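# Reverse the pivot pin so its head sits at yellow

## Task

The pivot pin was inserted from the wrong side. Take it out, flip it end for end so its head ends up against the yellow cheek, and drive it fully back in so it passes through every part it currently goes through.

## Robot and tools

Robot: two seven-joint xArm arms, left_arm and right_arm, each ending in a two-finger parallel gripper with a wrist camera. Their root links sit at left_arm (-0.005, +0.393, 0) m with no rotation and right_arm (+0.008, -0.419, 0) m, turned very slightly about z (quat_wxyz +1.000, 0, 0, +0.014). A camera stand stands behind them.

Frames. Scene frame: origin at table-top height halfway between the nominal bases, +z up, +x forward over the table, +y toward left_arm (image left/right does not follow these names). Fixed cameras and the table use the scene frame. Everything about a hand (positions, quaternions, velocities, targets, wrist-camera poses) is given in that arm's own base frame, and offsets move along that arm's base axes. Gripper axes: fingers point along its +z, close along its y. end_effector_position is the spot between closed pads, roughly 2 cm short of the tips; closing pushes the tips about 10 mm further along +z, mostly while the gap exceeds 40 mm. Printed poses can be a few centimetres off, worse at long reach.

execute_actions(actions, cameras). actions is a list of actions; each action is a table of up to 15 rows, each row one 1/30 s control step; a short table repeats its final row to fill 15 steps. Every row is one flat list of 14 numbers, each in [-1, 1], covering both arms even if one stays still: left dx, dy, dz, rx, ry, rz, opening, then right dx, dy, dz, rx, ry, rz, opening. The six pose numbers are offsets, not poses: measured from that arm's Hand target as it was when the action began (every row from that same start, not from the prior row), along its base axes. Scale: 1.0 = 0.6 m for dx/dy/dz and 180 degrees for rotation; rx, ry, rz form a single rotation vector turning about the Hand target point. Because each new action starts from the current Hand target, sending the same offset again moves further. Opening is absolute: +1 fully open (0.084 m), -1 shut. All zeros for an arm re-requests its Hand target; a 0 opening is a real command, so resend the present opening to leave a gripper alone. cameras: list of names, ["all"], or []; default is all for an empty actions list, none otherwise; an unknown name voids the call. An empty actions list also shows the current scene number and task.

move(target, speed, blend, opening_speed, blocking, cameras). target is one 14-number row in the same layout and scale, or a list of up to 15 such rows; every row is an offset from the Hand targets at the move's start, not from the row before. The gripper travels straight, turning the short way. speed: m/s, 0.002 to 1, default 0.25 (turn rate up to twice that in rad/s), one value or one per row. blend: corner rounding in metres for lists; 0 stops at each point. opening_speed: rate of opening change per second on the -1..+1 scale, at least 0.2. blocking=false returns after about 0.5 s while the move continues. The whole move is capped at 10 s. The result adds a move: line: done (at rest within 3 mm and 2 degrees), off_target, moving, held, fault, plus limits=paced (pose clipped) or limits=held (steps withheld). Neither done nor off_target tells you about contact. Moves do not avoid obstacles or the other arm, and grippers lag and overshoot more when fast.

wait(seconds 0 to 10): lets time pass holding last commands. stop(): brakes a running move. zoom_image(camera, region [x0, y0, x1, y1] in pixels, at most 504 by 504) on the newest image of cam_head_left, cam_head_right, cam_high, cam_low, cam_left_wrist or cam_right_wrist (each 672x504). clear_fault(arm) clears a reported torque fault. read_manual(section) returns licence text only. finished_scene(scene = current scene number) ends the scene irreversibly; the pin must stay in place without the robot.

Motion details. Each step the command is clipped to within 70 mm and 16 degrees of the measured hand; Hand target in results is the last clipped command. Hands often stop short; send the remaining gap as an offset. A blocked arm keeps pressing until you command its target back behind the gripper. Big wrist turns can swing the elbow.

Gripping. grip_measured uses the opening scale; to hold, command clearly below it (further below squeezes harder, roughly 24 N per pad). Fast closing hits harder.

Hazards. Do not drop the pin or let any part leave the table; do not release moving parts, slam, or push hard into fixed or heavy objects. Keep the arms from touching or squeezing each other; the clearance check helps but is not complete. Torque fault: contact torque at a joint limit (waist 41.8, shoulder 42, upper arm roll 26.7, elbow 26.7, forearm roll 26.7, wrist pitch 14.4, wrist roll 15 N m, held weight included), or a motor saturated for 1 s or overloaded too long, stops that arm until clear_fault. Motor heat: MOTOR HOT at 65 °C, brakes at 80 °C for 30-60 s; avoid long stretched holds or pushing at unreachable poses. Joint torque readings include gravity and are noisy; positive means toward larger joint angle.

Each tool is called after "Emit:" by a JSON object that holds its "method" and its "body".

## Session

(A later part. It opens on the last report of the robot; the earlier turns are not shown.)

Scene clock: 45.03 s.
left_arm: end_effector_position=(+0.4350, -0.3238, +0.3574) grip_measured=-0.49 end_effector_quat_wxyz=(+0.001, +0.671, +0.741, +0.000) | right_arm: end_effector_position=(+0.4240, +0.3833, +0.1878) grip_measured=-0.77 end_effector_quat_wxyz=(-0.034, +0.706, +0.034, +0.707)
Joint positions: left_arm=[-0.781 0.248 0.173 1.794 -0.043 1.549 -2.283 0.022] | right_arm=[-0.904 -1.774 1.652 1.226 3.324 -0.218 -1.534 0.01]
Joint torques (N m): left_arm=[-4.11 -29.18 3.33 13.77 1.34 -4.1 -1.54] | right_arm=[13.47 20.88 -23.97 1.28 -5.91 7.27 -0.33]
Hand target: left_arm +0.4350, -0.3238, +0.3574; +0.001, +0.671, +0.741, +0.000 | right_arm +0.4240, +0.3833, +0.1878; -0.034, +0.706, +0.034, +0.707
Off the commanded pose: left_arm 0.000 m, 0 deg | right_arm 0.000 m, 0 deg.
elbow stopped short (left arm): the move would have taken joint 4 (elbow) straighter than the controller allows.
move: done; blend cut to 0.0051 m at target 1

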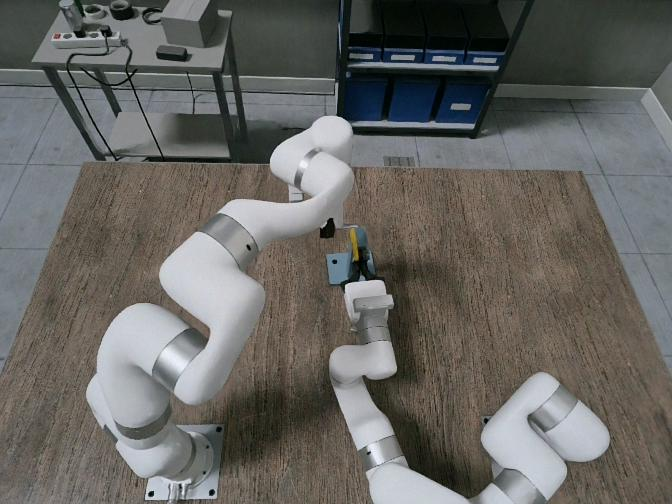

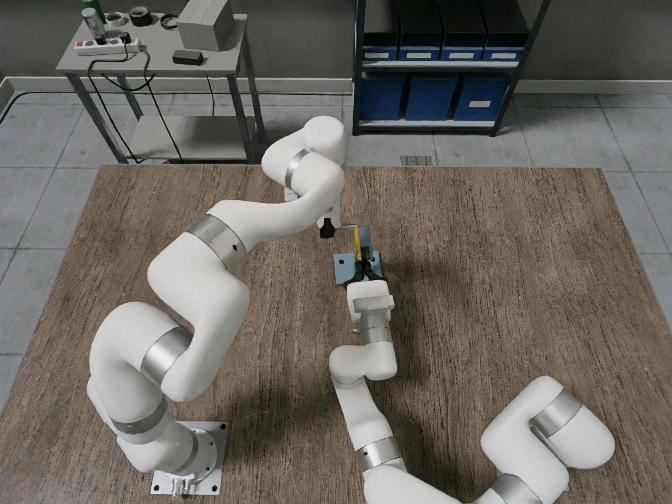

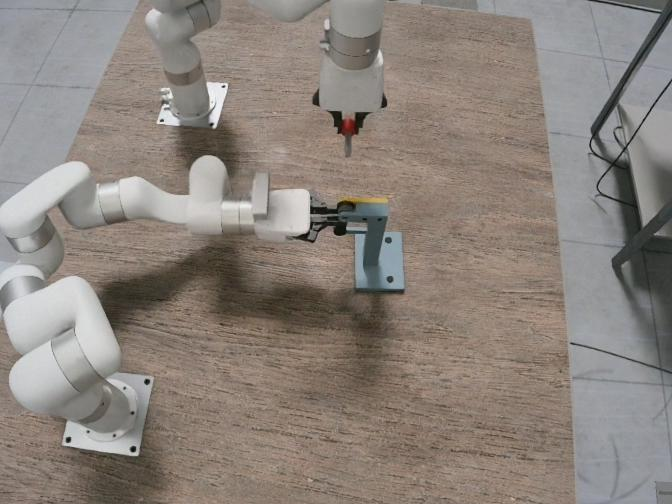

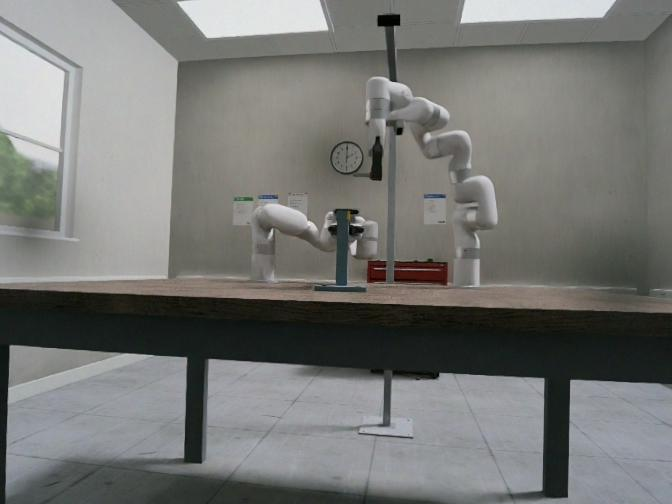

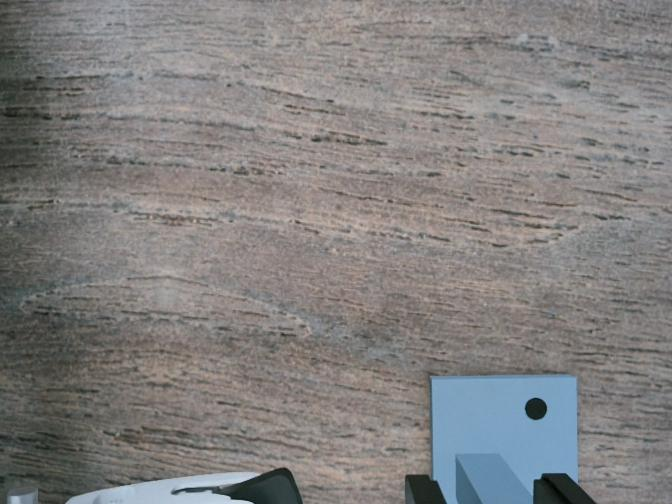

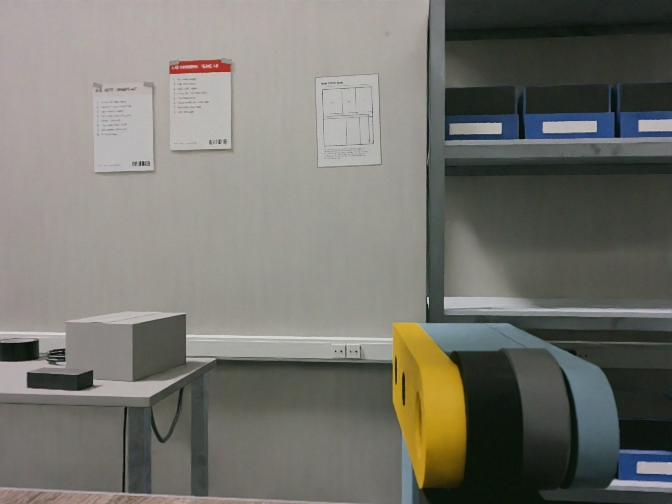

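Emit:
{"method": "move", "body": {"target": [0,0,-0.22,0,0,0.001,-0.9,0,0,0,0,0,0,-0.85], "speed": 0.2, "cameras": ["cam_right_wrist","cam_low","cam_high","cam_head_left","cam_left_wrist"]}}

Emit:
{"method": "zoom_image", "body": {"camera": "cam_low", "region": [310, 180, 410, 260]}}

Emit:
{"method": "zoom_image", "body": {"camera": "cam_high", "region": [280, 120, 410, 250]}}

Emit:
{"method": "zoom_image", "body": {"camera": "cam_right_wrist", "region": [280, 300, 580, 504]}}

Scene clock: 46.50 s.
left_arm: end_effector_position=(+0.4350, -0.3238, +0.2254) grip_measured=-0.49 end_effector_quat_wxyz=(+0.001, +0.670, +0.743, +0.000) | right_arm: end_effector_position=(+0.4240, +0.3833, +0.1878) grip_measured=-0.77 end_effector_quat_wxyz=(-0.034, +0.706, +0.034, +0.707)
Joint positions: left_arm=[-0.79 0.242 0.169 1.409 -0.044 1.169 -2.283 0.022] | right_arm=[-0.904 -1.774 1.652 1.226 3.324 -0.218 -1.534 0.01]
Joint torques (N m): left_arm=[-0.77 -20.93 -0.48 14.05 -1.65 -3.89 1.76] | right_arm=[13.52 20.57 -23.85 1.26 -5.92 7.31 -0.33]
Hand target: left_arm +0.4350, -0.3238, +0.2254; +0.001, +0.670, +0.743, +0.000 | right_arm +0.4240, +0.3833, +0.1878; -0.034, +0.706, +0.034, +0.707
Off the commanded pose: left_arm 0.000 m, 0 deg | right_arm 0.000 m, 0 deg.
move: done
Images, in order (width x height): cam_head_left 672x504, cam_high 672x504, cam_low 672x504, cam_left_wrist 672x504, cam_right_wrist 672x504.

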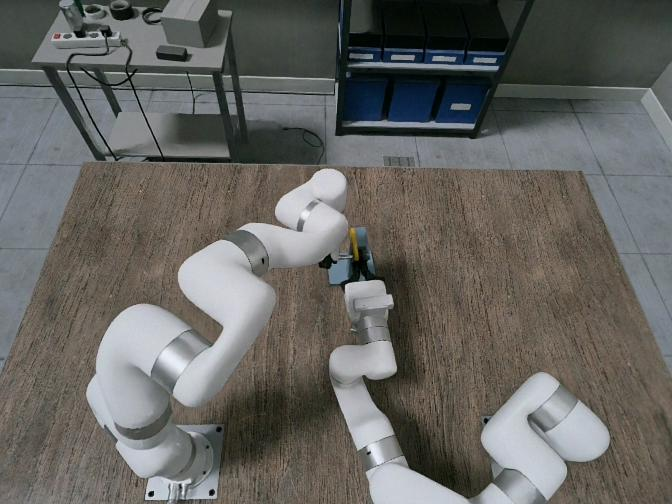

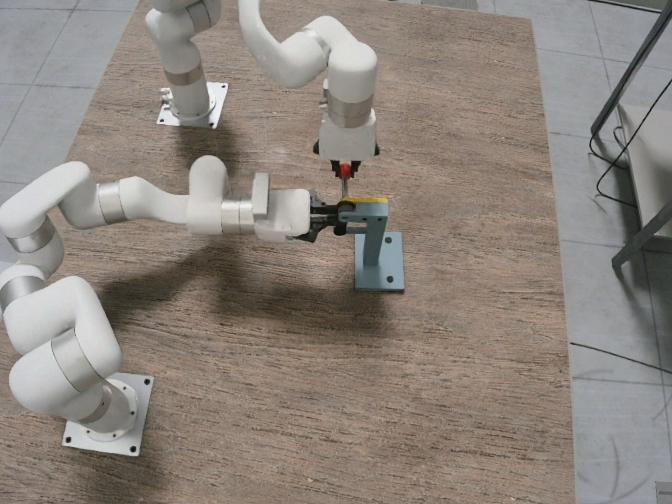

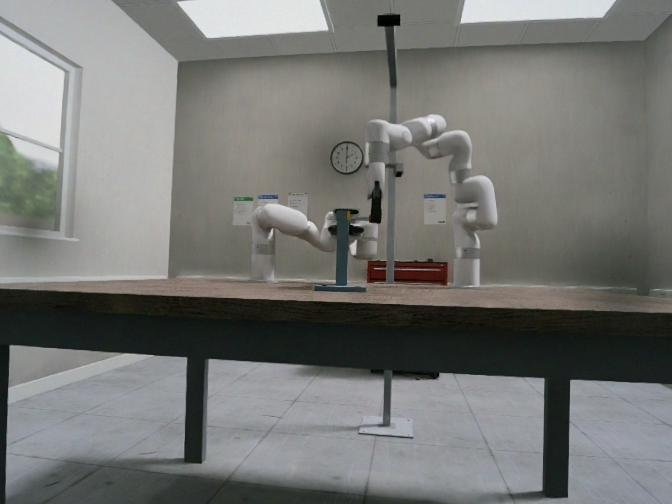

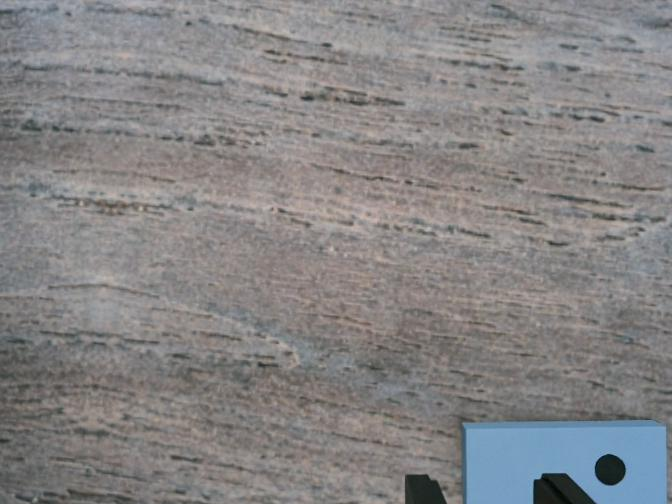

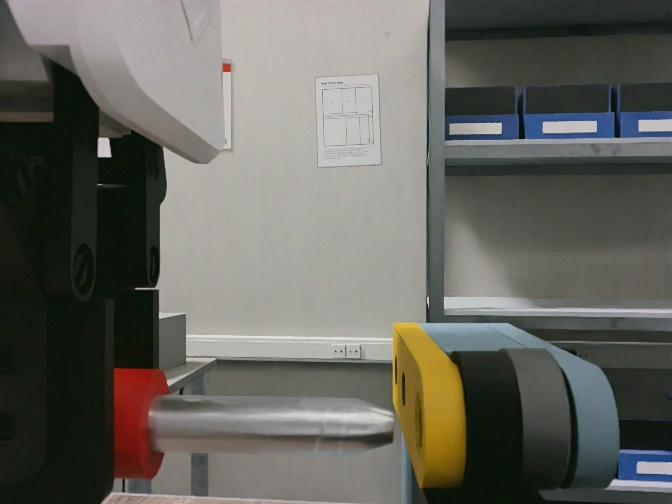

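Scaled by 5.040 from the camera's 672x504 image, which has a finer 960x720 frame.

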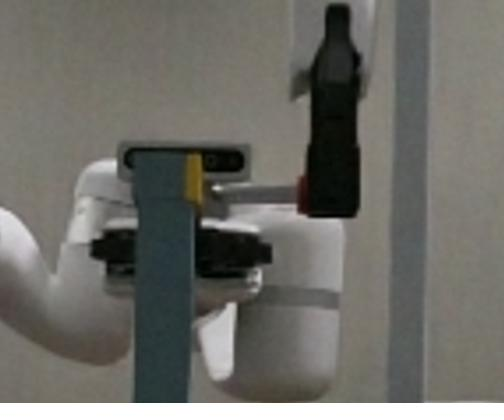

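Scaled by 3.877 from the camera's 672x504 image, which has a finer 960x720 frame.

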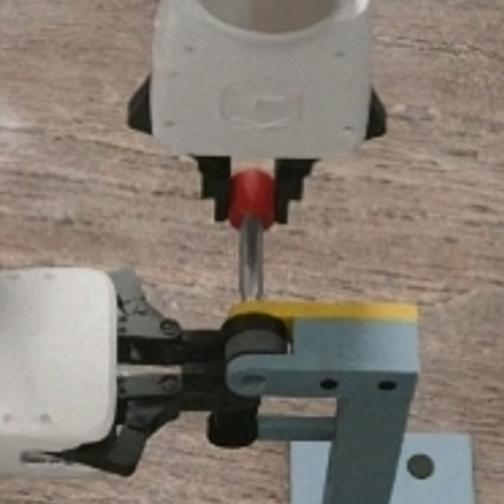

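Scaled by 1.680 from the camera's 672x504 image, which has a finer 960x720 frame.

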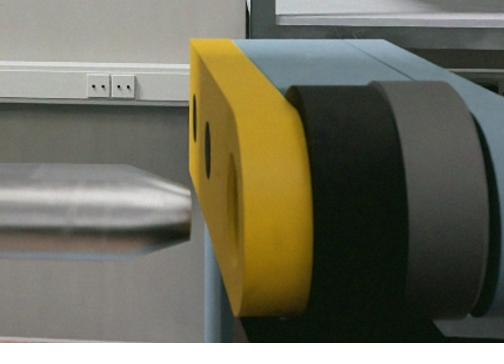

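Emit:
{"method": "move", "body": {"target": [[0,0,0.0017,0,0,0,-0.9,0,0,0,0,0,0,-0.85],[0.0026,-0.0249,0.0017,0,0,0,-0.9,0,0,0,0,0,0,-0.85]], "speed": 0.04, "cameras": ["cam_right_wrist","cam_high"]}}

Emit:
{"method": "zoom_image", "body": {"camera": "cam_right_wrist", "region": [280, 300, 580, 504]}}

Emit:
{"method": "zoom_image", "body": {"camera": "cam_high", "region": [280, 120, 410, 250]}}

Scene clock: 48.33 s.
left_arm: end_effector_position=(+0.4365, -0.3387, +0.2264) grip_measured=-0.49 end_effector_quat_wxyz=(+0.001, +0.670, +0.743, +0.000) | right_arm: end_effector_position=(+0.4240, +0.3833, +0.1878) grip_measured=-0.77 end_effector_quat_wxyz=(-0.034, +0.706, +0.034, +0.707)
Joint positions: left_arm=[-0.8 0.277 0.161 1.459 -0.048 1.185 -2.301 0.022] | right_arm=[-0.904 -1.774 1.652 1.226 3.324 -0.218 -1.534 0.01]
Joint torques (N m): left_arm=[-5.96 -21.97 -4.13 18.53 -2.28 -0.42 -1.25] | right_arm=[13.61 20.02 -23.86 1.34 -5.86 7.33 -0.28]
Hand target: left_arm +0.4365, -0.3387, +0.2264; +0.001, +0.670, +0.743, +0.000 | right_arm +0.4240, +0.3833, +0.1878; -0.034, +0.706, +0.034, +0.707
Off the commanded pose: left_arm 0.000 m, 0 deg | right_arm 0.000 m, 0 deg.
move: done
Images, in order (width x height): cam_high 672x504, cam_right_wrist 672x504.

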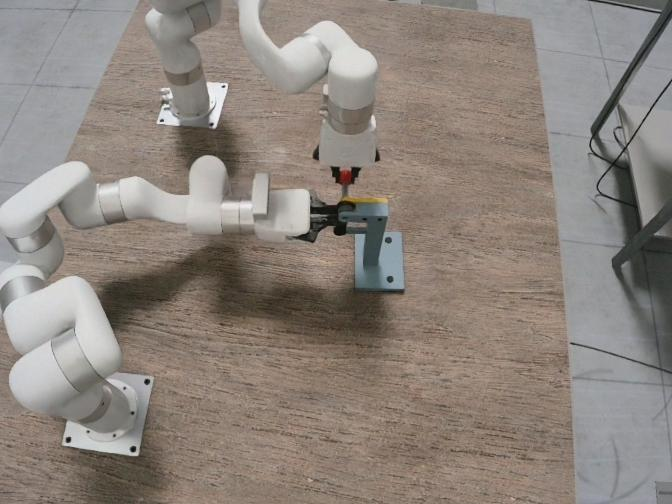

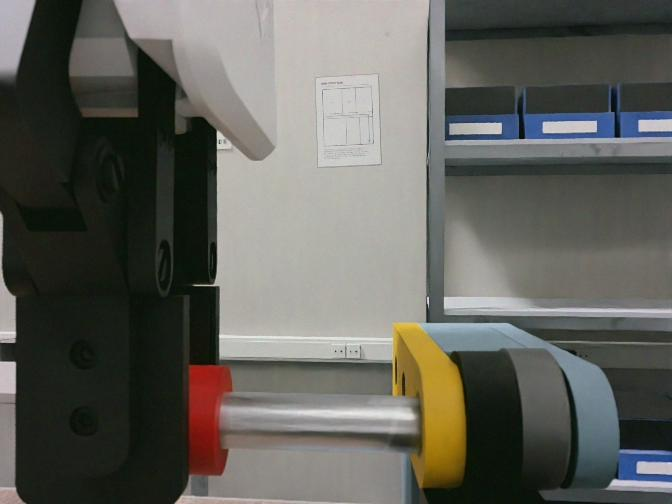

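Scaled by 1.680 from the camera's 672x504 image, which has a finer 960x720 frame.

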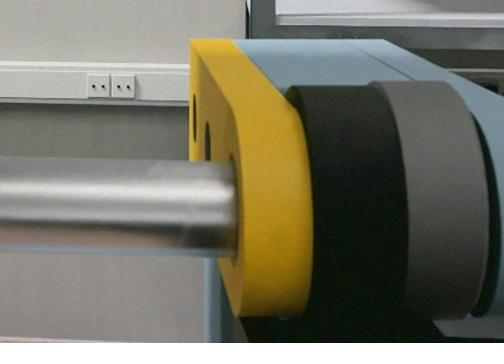

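Scaled by 3.877 from the camera's 672x504 image, which has a finer 960x720 frame.

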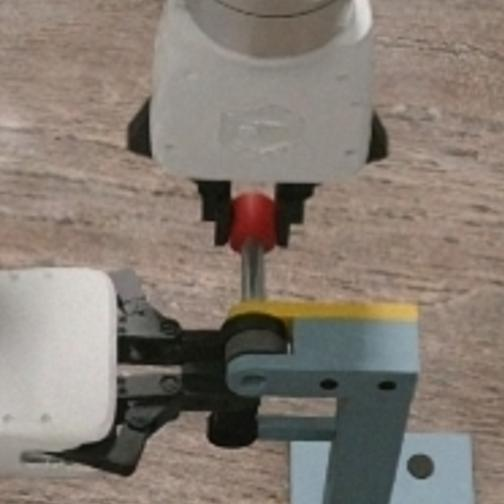

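Emit:
{"method": "move", "body": {"target": [0.0021,-0.0199,0,0,0,0,-0.9,0,0,0,0,0,0,-0.85], "speed": 0.03}}

Emit:
{"method": "move", "body": {"target": [0.0017,-0.0166,0,0,0,0,-0.9,0,0,0,0,0,0,-0.85], "speed": 0.03, "cameras": ["cam_right_wrist","cam_high"]}}

Scene clock: 52.50 s.
left_arm: end_effector_position=(+0.4378, -0.3506, +0.2264) grip_measured=-0.49 end_effector_quat_wxyz=(+0.001, +0.670, +0.743, +0.000) | right_arm: end_effector_position=(+0.4240, +0.3833, +0.1878) grip_measured=-0.77 end_effector_quat_wxyz=(-0.034, +0.706, +0.034, +0.707)
Joint positions: left_arm=[-0.808 0.306 0.155 1.499 -0.05 1.196 -2.315 0.022] | right_arm=[-0.904 -1.774 1.652 1.226 3.324 -0.218 -1.534 0.01]
Joint torques (N m): left_arm=[-6.56 -23.14 -4.65 19.09 -2.13 1.09 -1.17] | right_arm=[13.83 19.23 -23.91 1.29 -5.86 7.34 -0.28]
Hand target: left_arm +0.4378, -0.3506, +0.2264; +0.001, +0.670, +0.743, +0.000 | right_arm +0.4240, +0.3833, +0.1878; -0.034, +0.706, +0.034, +0.707
Off the commanded pose: left_arm 0.000 m, 0 deg | right_arm 0.000 m, 0 deg.
move: done

Scene clock: 53.30 s.
left_arm: end_effector_position=(+0.4388, -0.3606, +0.2263) grip_measured=-0.49 end_effector_quat_wxyz=(+0.001, +0.670, +0.743, +0.000) | right_arm: end_effector_position=(+0.4240, +0.3833, +0.1877) grip_measured=-0.78 end_effector_quat_wxyz=(-0.034, +0.706, +0.034, +0.707)
Joint positions: left_arm=[-0.814 0.331 0.15 1.534 -0.052 1.206 -2.327 0.022] | right_arm=[-0.904 -1.774 1.652 1.226 3.324 -0.218 -1.534 0.01]
Joint torques (N m): left_arm=[-9.32 -28.51 -8.98 23.18 -3.23 -0.69 -0.96] | right_arm=[13.72 19.07 -30.94 1.29 -6.41 7.22 -0.11]
Hand target: left_arm +0.4388, -0.3606, +0.2264; +0.001, +0.670, +0.743, +0.000 | right_arm +0.4240, +0.3833, +0.1878; -0.034, +0.706, +0.034, +0.707
Off the commanded pose: left_arm 0.000 m, 0 deg | right_arm 0.000 m, 0 deg.
move: done
Images, in order (width x height): cam_high 672x504, cam_right_wrist 672x504.

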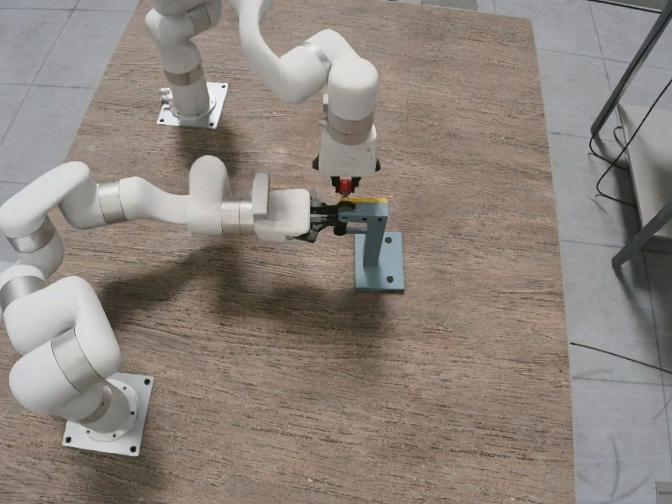

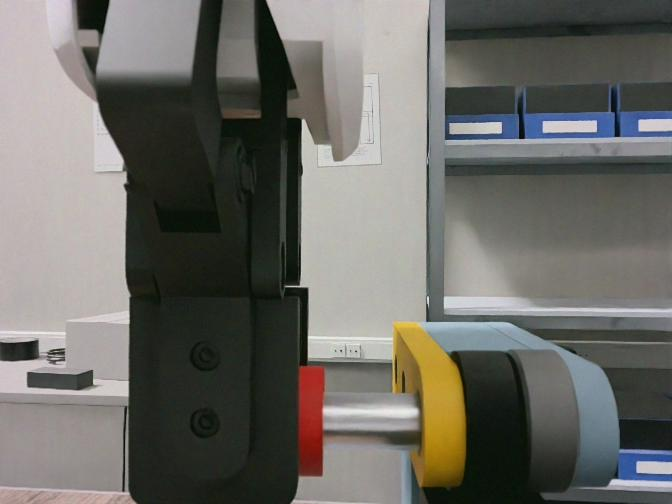

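Emit:
{"method": "zoom_image", "body": {"camera": "cam_right_wrist", "region": [380, 300, 640, 504]}}

Emit:
{"method": "zoom_image", "body": {"camera": "cam_high", "region": [320, 180, 400, 250]}}

Scaled by 1.938 from the camera's 672x504 image, which has a finer 960x720 frame.

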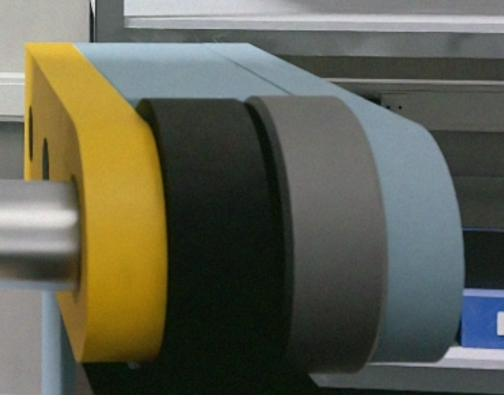

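Scaled by 6.300 from the camera's 672x504 image, which has a finer 960x720 frame.

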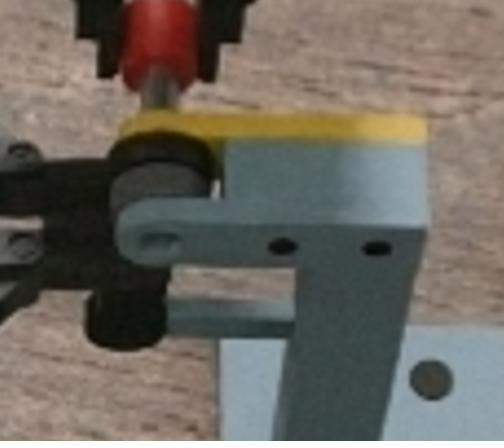

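Emit:
{"method": "move", "body": {"target": [0.0005,-0.005,0,0,0,0,-0.9,0,0,0,0,0,0,-0.85], "speed": 0.02, "cameras": ["cam_right_wrist"]}}

Emit:
{"method": "zoom_image", "body": {"camera": "cam_right_wrist", "region": [380, 300, 640, 504]}}

Scene clock: 54.40 s.
left_arm: end_effector_position=(+0.4391, -0.3636, +0.2264) grip_measured=-0.49 end_effector_quat_wxyz=(+0.001, +0.670, +0.743, +0.000) | right_arm: end_effector_position=(+0.4240, +0.3833, +0.1878) grip_measured=-0.78 end_effector_quat_wxyz=(-0.034, +0.706, +0.034, +0.707)
Joint positions: left_arm=[-0.816 0.339 0.149 1.545 -0.053 1.209 -2.331 0.022] | right_arm=[-0.904 -1.774 1.652 1.226 3.324 -0.218 -1.534 0.01]
Joint torques (N m): left_arm=[-10.04 -30.25 -9.15 24.38 -3.39 -0.74 -1.12] | right_arm=[13.74 18.92 -35.49 1.28 -7.03 6.95 0.03]
Hand target: left_arm +0.4391, -0.3636, +0.2264; +0.001, +0.670, +0.743, +0.000 | right_arm +0.4240, +0.3833, +0.1878; -0.034, +0.706, +0.034, +0.707
Off the commanded pose: left_arm 0.000 m, 0 deg | right_arm 0.000 m, 0 deg.
move: done
Images, in order (width x height): cam_right_wrist 672x504.

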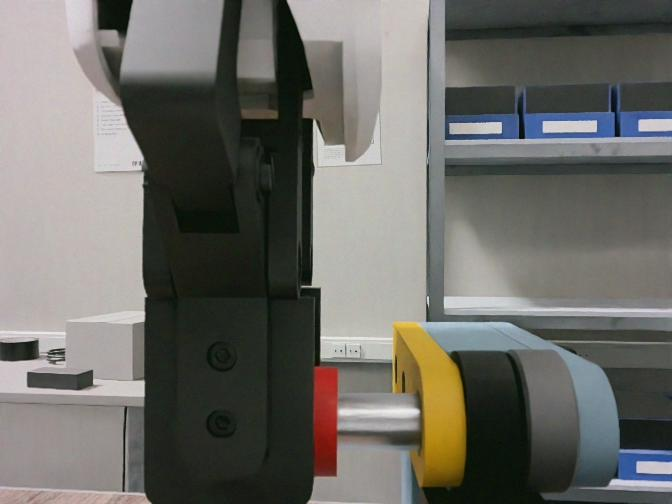

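Scaled by 1.938 from the camera's 672x504 image, which has a finer 960x720 frame.

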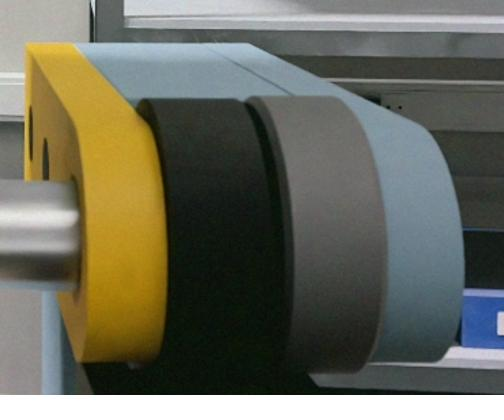

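Emit:
{"method": "move", "body": {"target": [[0.0005,-0.005,0,0,0,0,-0.9,0,0,0,0,0,0,-0.85],[0.0005,-0.005,0,0,0,0,-0.9,0,0,0,0,0,0,-0.55],[0.0005,-0.005,0,0,0,0,-0.9,0,0,-0.001,0,0,0,-0.55]], "speed": 0.02, "opening_speed": 0.5, "cameras": ["cam_right_wrist"]}}

Emit:
{"method": "zoom_image", "body": {"camera": "cam_right_wrist", "region": [380, 300, 640, 504]}}

Scene clock: 56.97 s.
left_arm: end_effector_position=(+0.4394, -0.3666, +0.2264) grip_measured=-0.49 end_effector_quat_wxyz=(+0.001, +0.670, +0.743, +0.000) | right_arm: end_effector_position=(+0.4240, +0.3832, +0.1872) grip_measured=-0.57 end_effector_quat_wxyz=(-0.034, +0.706, +0.034, +0.707)
Joint positions: left_arm=[-0.818 0.346 0.147 1.556 -0.054 1.213 -2.334 0.022] | right_arm=[-0.904 -1.775 1.653 1.227 3.325 -0.218 -1.533 0.019]
Joint torques (N m): left_arm=[-6.37 -32.26 -4.69 19.22 -1.97 -0.74 -0.66] | right_arm=[-8.19 11.44 -22.71 -3.91 -0.34 -3.97 1.6]
Hand target: left_arm +0.4394, -0.3666, +0.2264; +0.001, +0.670, +0.743, +0.000 | right_arm +0.4240, +0.3833, +0.1872; -0.034, +0.706, +0.034, +0.707
Off the commanded pose: left_arm 0.000 m, 0 deg | right_arm 0.000 m, 0 deg.
move: done
Images, in order (width x height): cam_right_wrist 672x504.

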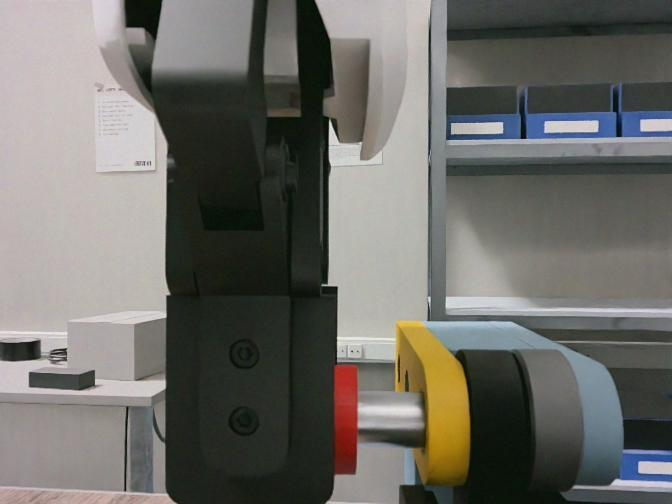

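Scaled by 1.938 from the camera's 672x504 image, which has a finer 960x720 frame.

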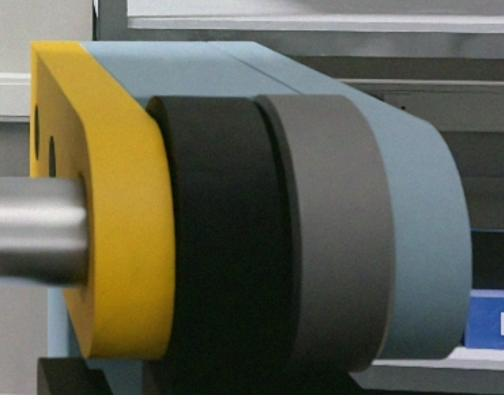

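Emit:
{"method": "move", "body": {"target": [0.0014,-0.0133,0,0,0,0,-0.9,0,0,0,0,0,0,-0.55], "speed": 0.025, "cameras": ["cam_right_wrist","cam_high"]}}

Emit:
{"method": "zoom_image", "body": {"camera": "cam_high", "region": [320, 180, 400, 250]}}

Emit:
{"method": "zoom_image", "body": {"camera": "cam_right_wrist", "region": [340, 300, 640, 504]}}

Scene clock: 57.93 s.
left_arm: end_effector_position=(+0.4403, -0.3746, +0.2264) grip_measured=-0.49 end_effector_quat_wxyz=(+0.001, +0.670, +0.743, +0.000) | right_arm: end_effector_position=(+0.4240, +0.3832, +0.1872) grip_measured=-0.57 end_effector_quat_wxyz=(-0.034, +0.706, +0.034, +0.707)
Joint positions: left_arm=[-0.823 0.367 0.144 1.586 -0.055 1.222 -2.343 0.022] | right_arm=[-0.904 -1.775 1.653 1.227 3.325 -0.218 -1.533 0.019]
Joint torques (N m): left_arm=[-9.81 -30.86 -8.92 23.09 -3.46 0.35 -1.19] | right_arm=[-0.66 11.82 -23.83 -3.84 -0.71 -1.93 1.56]
Hand target: left_arm +0.4403, -0.3746, +0.2264; +0.001, +0.670, +0.743, +0.000 | right_arm +0.4240, +0.3833, +0.1872; -0.034, +0.706, +0.034, +0.707
Off the commanded pose: left_arm 0.000 m, 0 deg | right_arm 0.000 m, 0 deg.
move: done
Images, in order (width x height): cam_high 672x504, cam_right_wrist 672x504.

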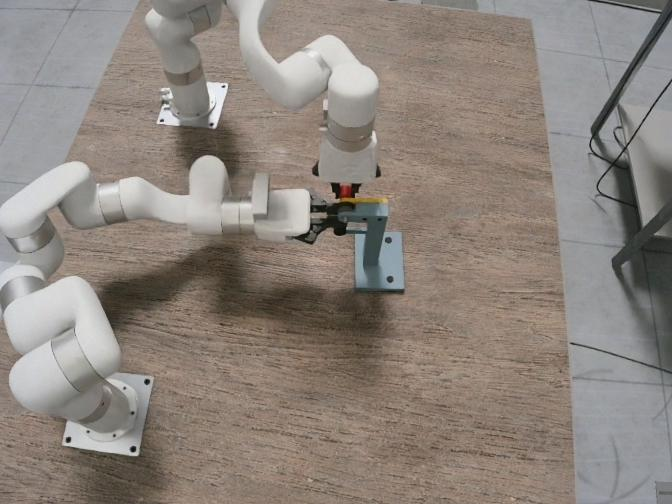

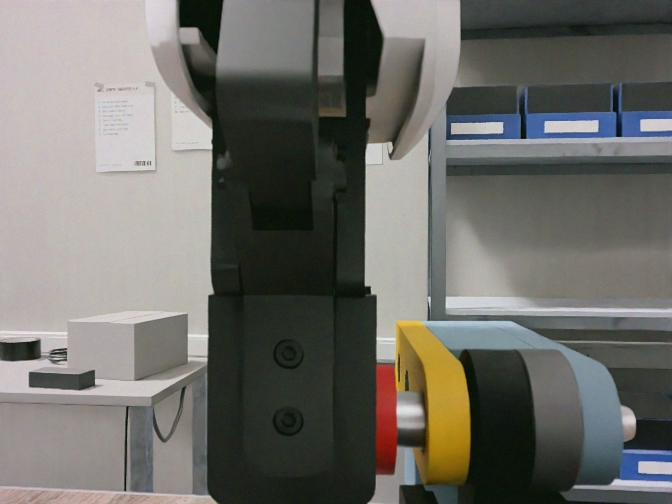

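Scaled by 6.300 from the camera's 672x504 image, which has a finer 960x720 frame.

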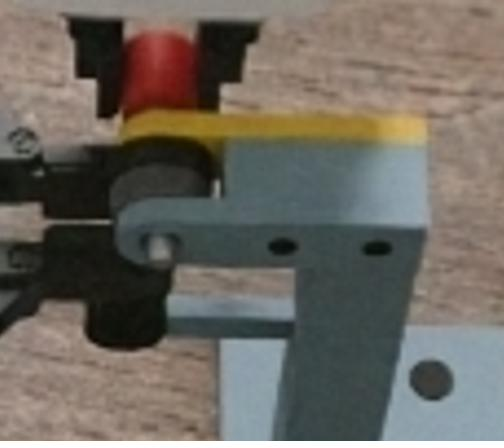

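Scaled by 1.680 from the camera's 672x504 image, which has a finer 960x720 frame.

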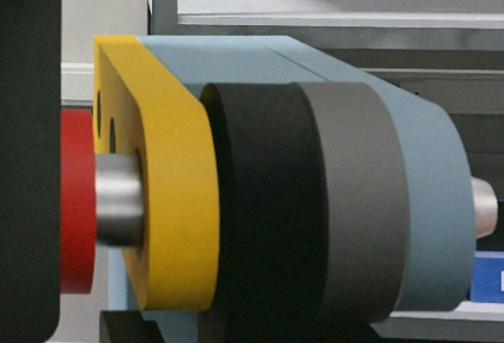

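Emit:
{"method": "move", "body": {"target": [0.0012,-0.0117,0,0,0,0,-0.9,0,0,0,0,0,0,-0.55], "speed": 0.025, "cameras": ["cam_right_wrist"]}}

Emit:
{"method": "zoom_image", "body": {"camera": "cam_right_wrist", "region": [380, 320, 500, 504]}}

Scene clock: 66.67 s.
left_arm: end_effector_position=(+0.4410, -0.3814, +0.2263) grip_measured=-0.49 end_effector_quat_wxyz=(+0.000, +0.670, +0.743, +0.000) | right_arm: end_effector_position=(+0.4240, +0.3833, +0.1872) grip_measured=-0.57 end_effector_quat_wxyz=(-0.034, +0.706, +0.034, +0.707)
Joint positions: left_arm=[-0.827 0.386 0.141 1.613 -0.056 1.23 -2.351 0.022] | right_arm=[-0.904 -1.775 1.653 1.227 3.325 -0.218 -1.533 0.019]
Joint torques (N m): left_arm=[-14.54 -31.33 -13.95 26.54 -4.57 -3.72 -1.22] | right_arm=[4.28 13.41 -26.93 -4.02 -2.17 1.06 1.5]
Hand target: left_arm +0.4410, -0.3816, +0.2264; +0.001, +0.670, +0.743, +0.000 | right_arm +0.4240, +0.3833, +0.1872; -0.034, +0.706, +0.034, +0.707
Off the commanded pose: left_arm 0.000 m, 0 deg | right_arm 0.000 m, 0 deg.
move: done
Images, in order (width x height): cam_right_wrist 672x504.

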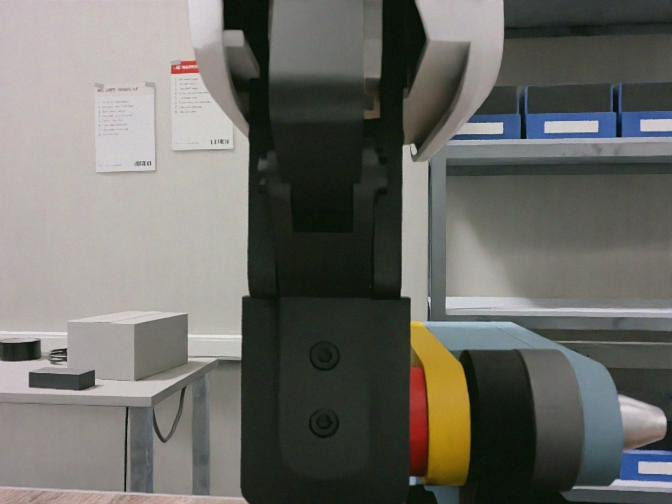

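Scaled by 2.739 from the camera's 672x504 image, which has a finer 960x720 frame.

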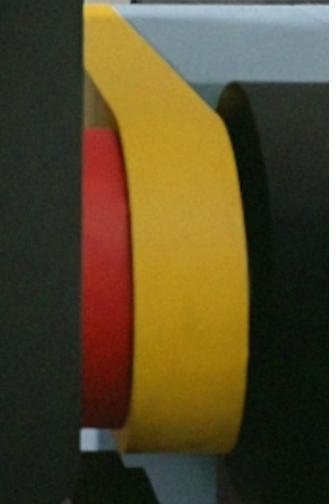

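Emit:
{"method": "move", "body": {"target": [0.0001,-0.0013,0,0,0,0,-0.9,0,0,0,0,0,0,-0.4], "speed": 0.02}}

Emit:
{"method": "move", "body": {"target": [[0,0,0,0,0,0,-0.2,0,0,0,0,0,0,-0.2],[0,0,0.25,0,0,0,-0.2,-0.01,0.0,-0.012,0,0,0,-0.2],[-0.03,0.1,0.3,0,0,0,-0.2,-0.13,-0.008,-0.02,0,0,0,-0.2]], "speed": 0.12, "cameras": ["all"]}}

Emit:
{"method": "zoom_image", "body": {"camera": "cam_right_wrist", "region": [320, 260, 620, 504]}}

Emit:
{"method": "zoom_image", "body": {"camera": "cam_high", "region": [320, 180, 400, 250]}}

Scene clock: 67.63 s.
left_arm: end_effector_position=(+0.4411, -0.3824, +0.2264) grip_measured=-0.49 end_effector_quat_wxyz=(+0.001, +0.670, +0.743, +0.000) | right_arm: end_effector_position=(+0.4240, +0.3833, +0.1872) grip_measured=-0.42 end_effector_quat_wxyz=(-0.034, +0.706, +0.034, +0.707)
Joint positions: left_arm=[-0.827 0.388 0.14 1.616 -0.056 1.231 -2.352 0.022] | right_arm=[-0.904 -1.775 1.653 1.227 3.325 -0.218 -1.533 0.026]
Joint torques (N m): left_arm=[-14.98 -28.73 -16.36 26.33 -5.58 -4.82 -1.38] | right_arm=[3.52 13.56 -22.11 -4.09 -1.9 1.08 1.32]
Hand target: left_arm +0.4410, -0.3824, +0.2264; +0.001, +0.670, +0.743, +0.000 | right_arm +0.4240, +0.3833, +0.1872; -0.034, +0.706, +0.034, +0.707
Off the commanded pose: left_arm 0.000 m, 0 deg | right_arm 0.000 m, 0 deg.
move: done

Scene clock: 70.77 s.
left_arm: end_effector_position=(+0.4230, -0.3224, +0.4063) grip_measured=-0.21 end_effector_quat_wxyz=(+0.000, +0.670, +0.743, +0.000) | right_arm: end_effector_position=(+0.3460, +0.3785, +0.1752) grip_measured=-0.21 end_effector_quat_wxyz=(-0.034, +0.706, +0.034, +0.707)
Joint positions: left_arm=[-0.779 0.262 0.165 1.96 -0.044 1.7 -2.298 0.035] | right_arm=[-0.672 -1.792 1.699 1.123 3.342 -0.34 -1.514 0.035]
Joint torques (N m): left_arm=[4.26 -27.78 3.34 12.59 1.52 -1.83 1.82] | right_arm=[7.02 20.37 -16.1 -4.23 1.17 -2.67 1.64]
Hand target: left_arm +0.4230, -0.3224, +0.4064; +0.001, +0.670, +0.743, +0.000 | right_arm +0.3460, +0.3785, +0.1752; -0.034, +0.706, +0.034, +0.707
Off the commanded pose: left_arm 0.000 m, 0 deg | right_arm 0.000 m, 0 deg.
move: done

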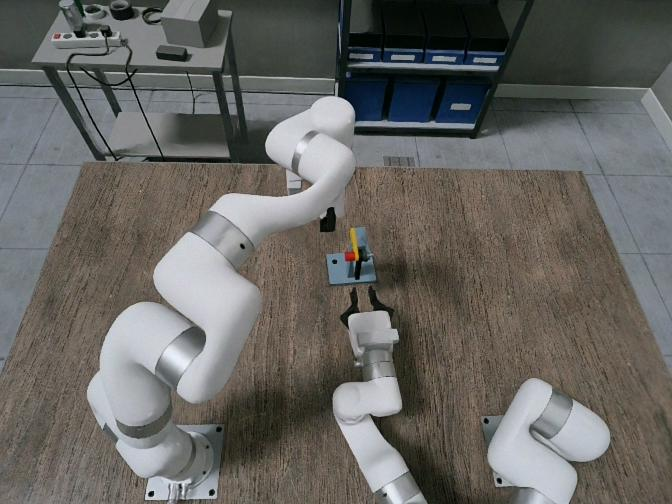

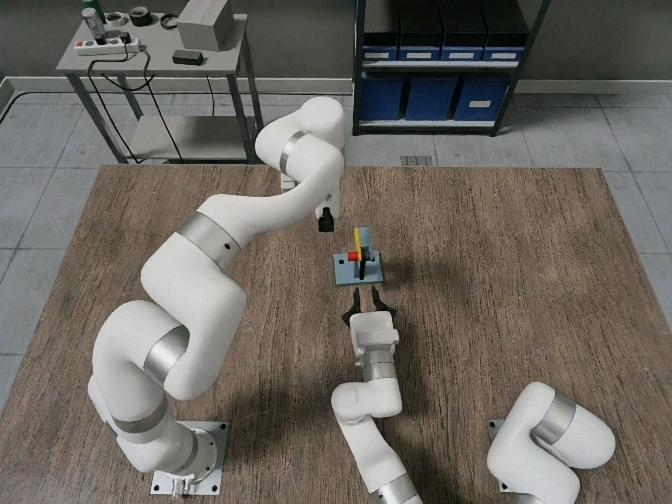

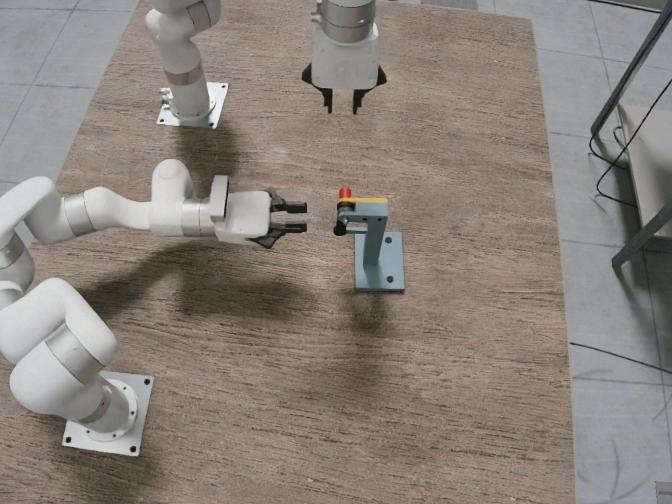

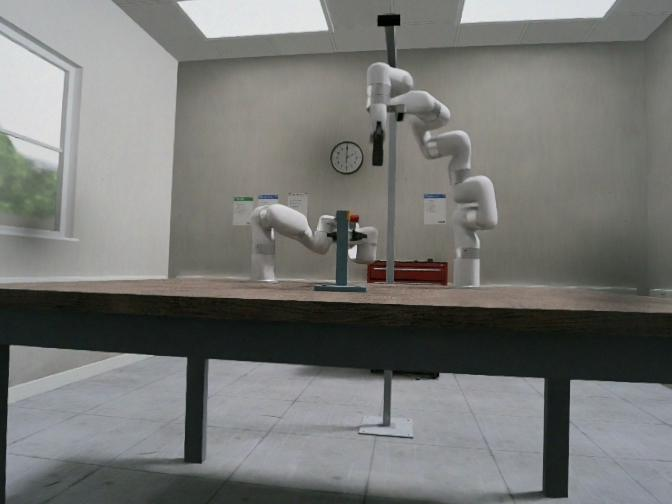

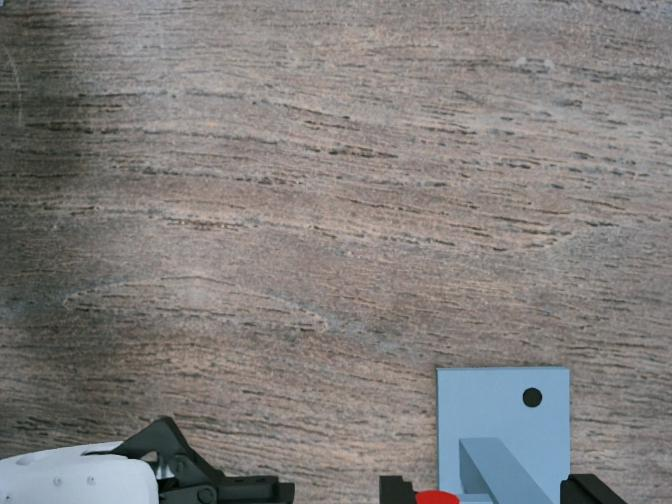

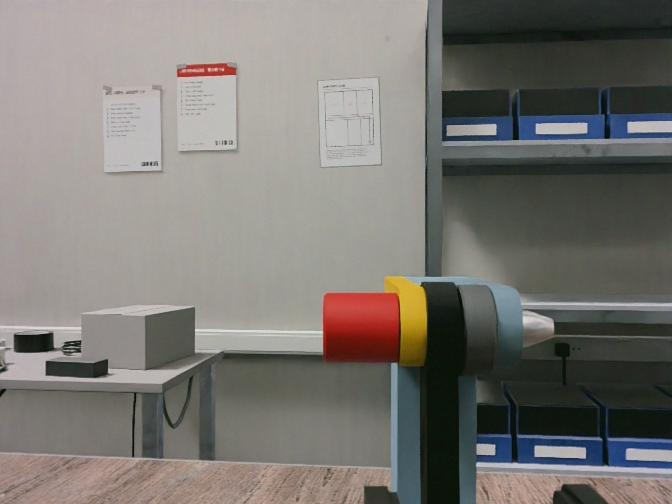

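Scaled by 1.680 from the camera's 672x504 image, which has a finer 960x720 frame.

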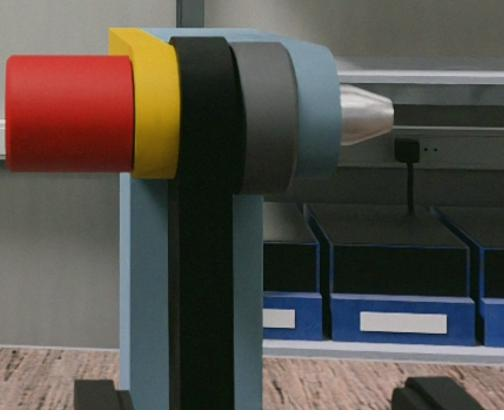

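Scaled by 6.300 from the camera's 672x504 image, which has a finer 960x720 frame.

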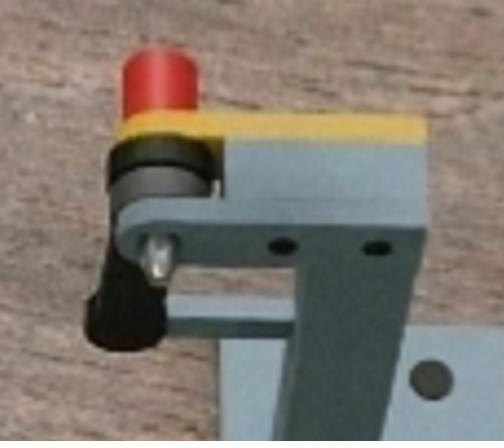

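Emit:
{"method": "finished_scene", "body": {"scene": 1}}

The scene is finished: the task was done.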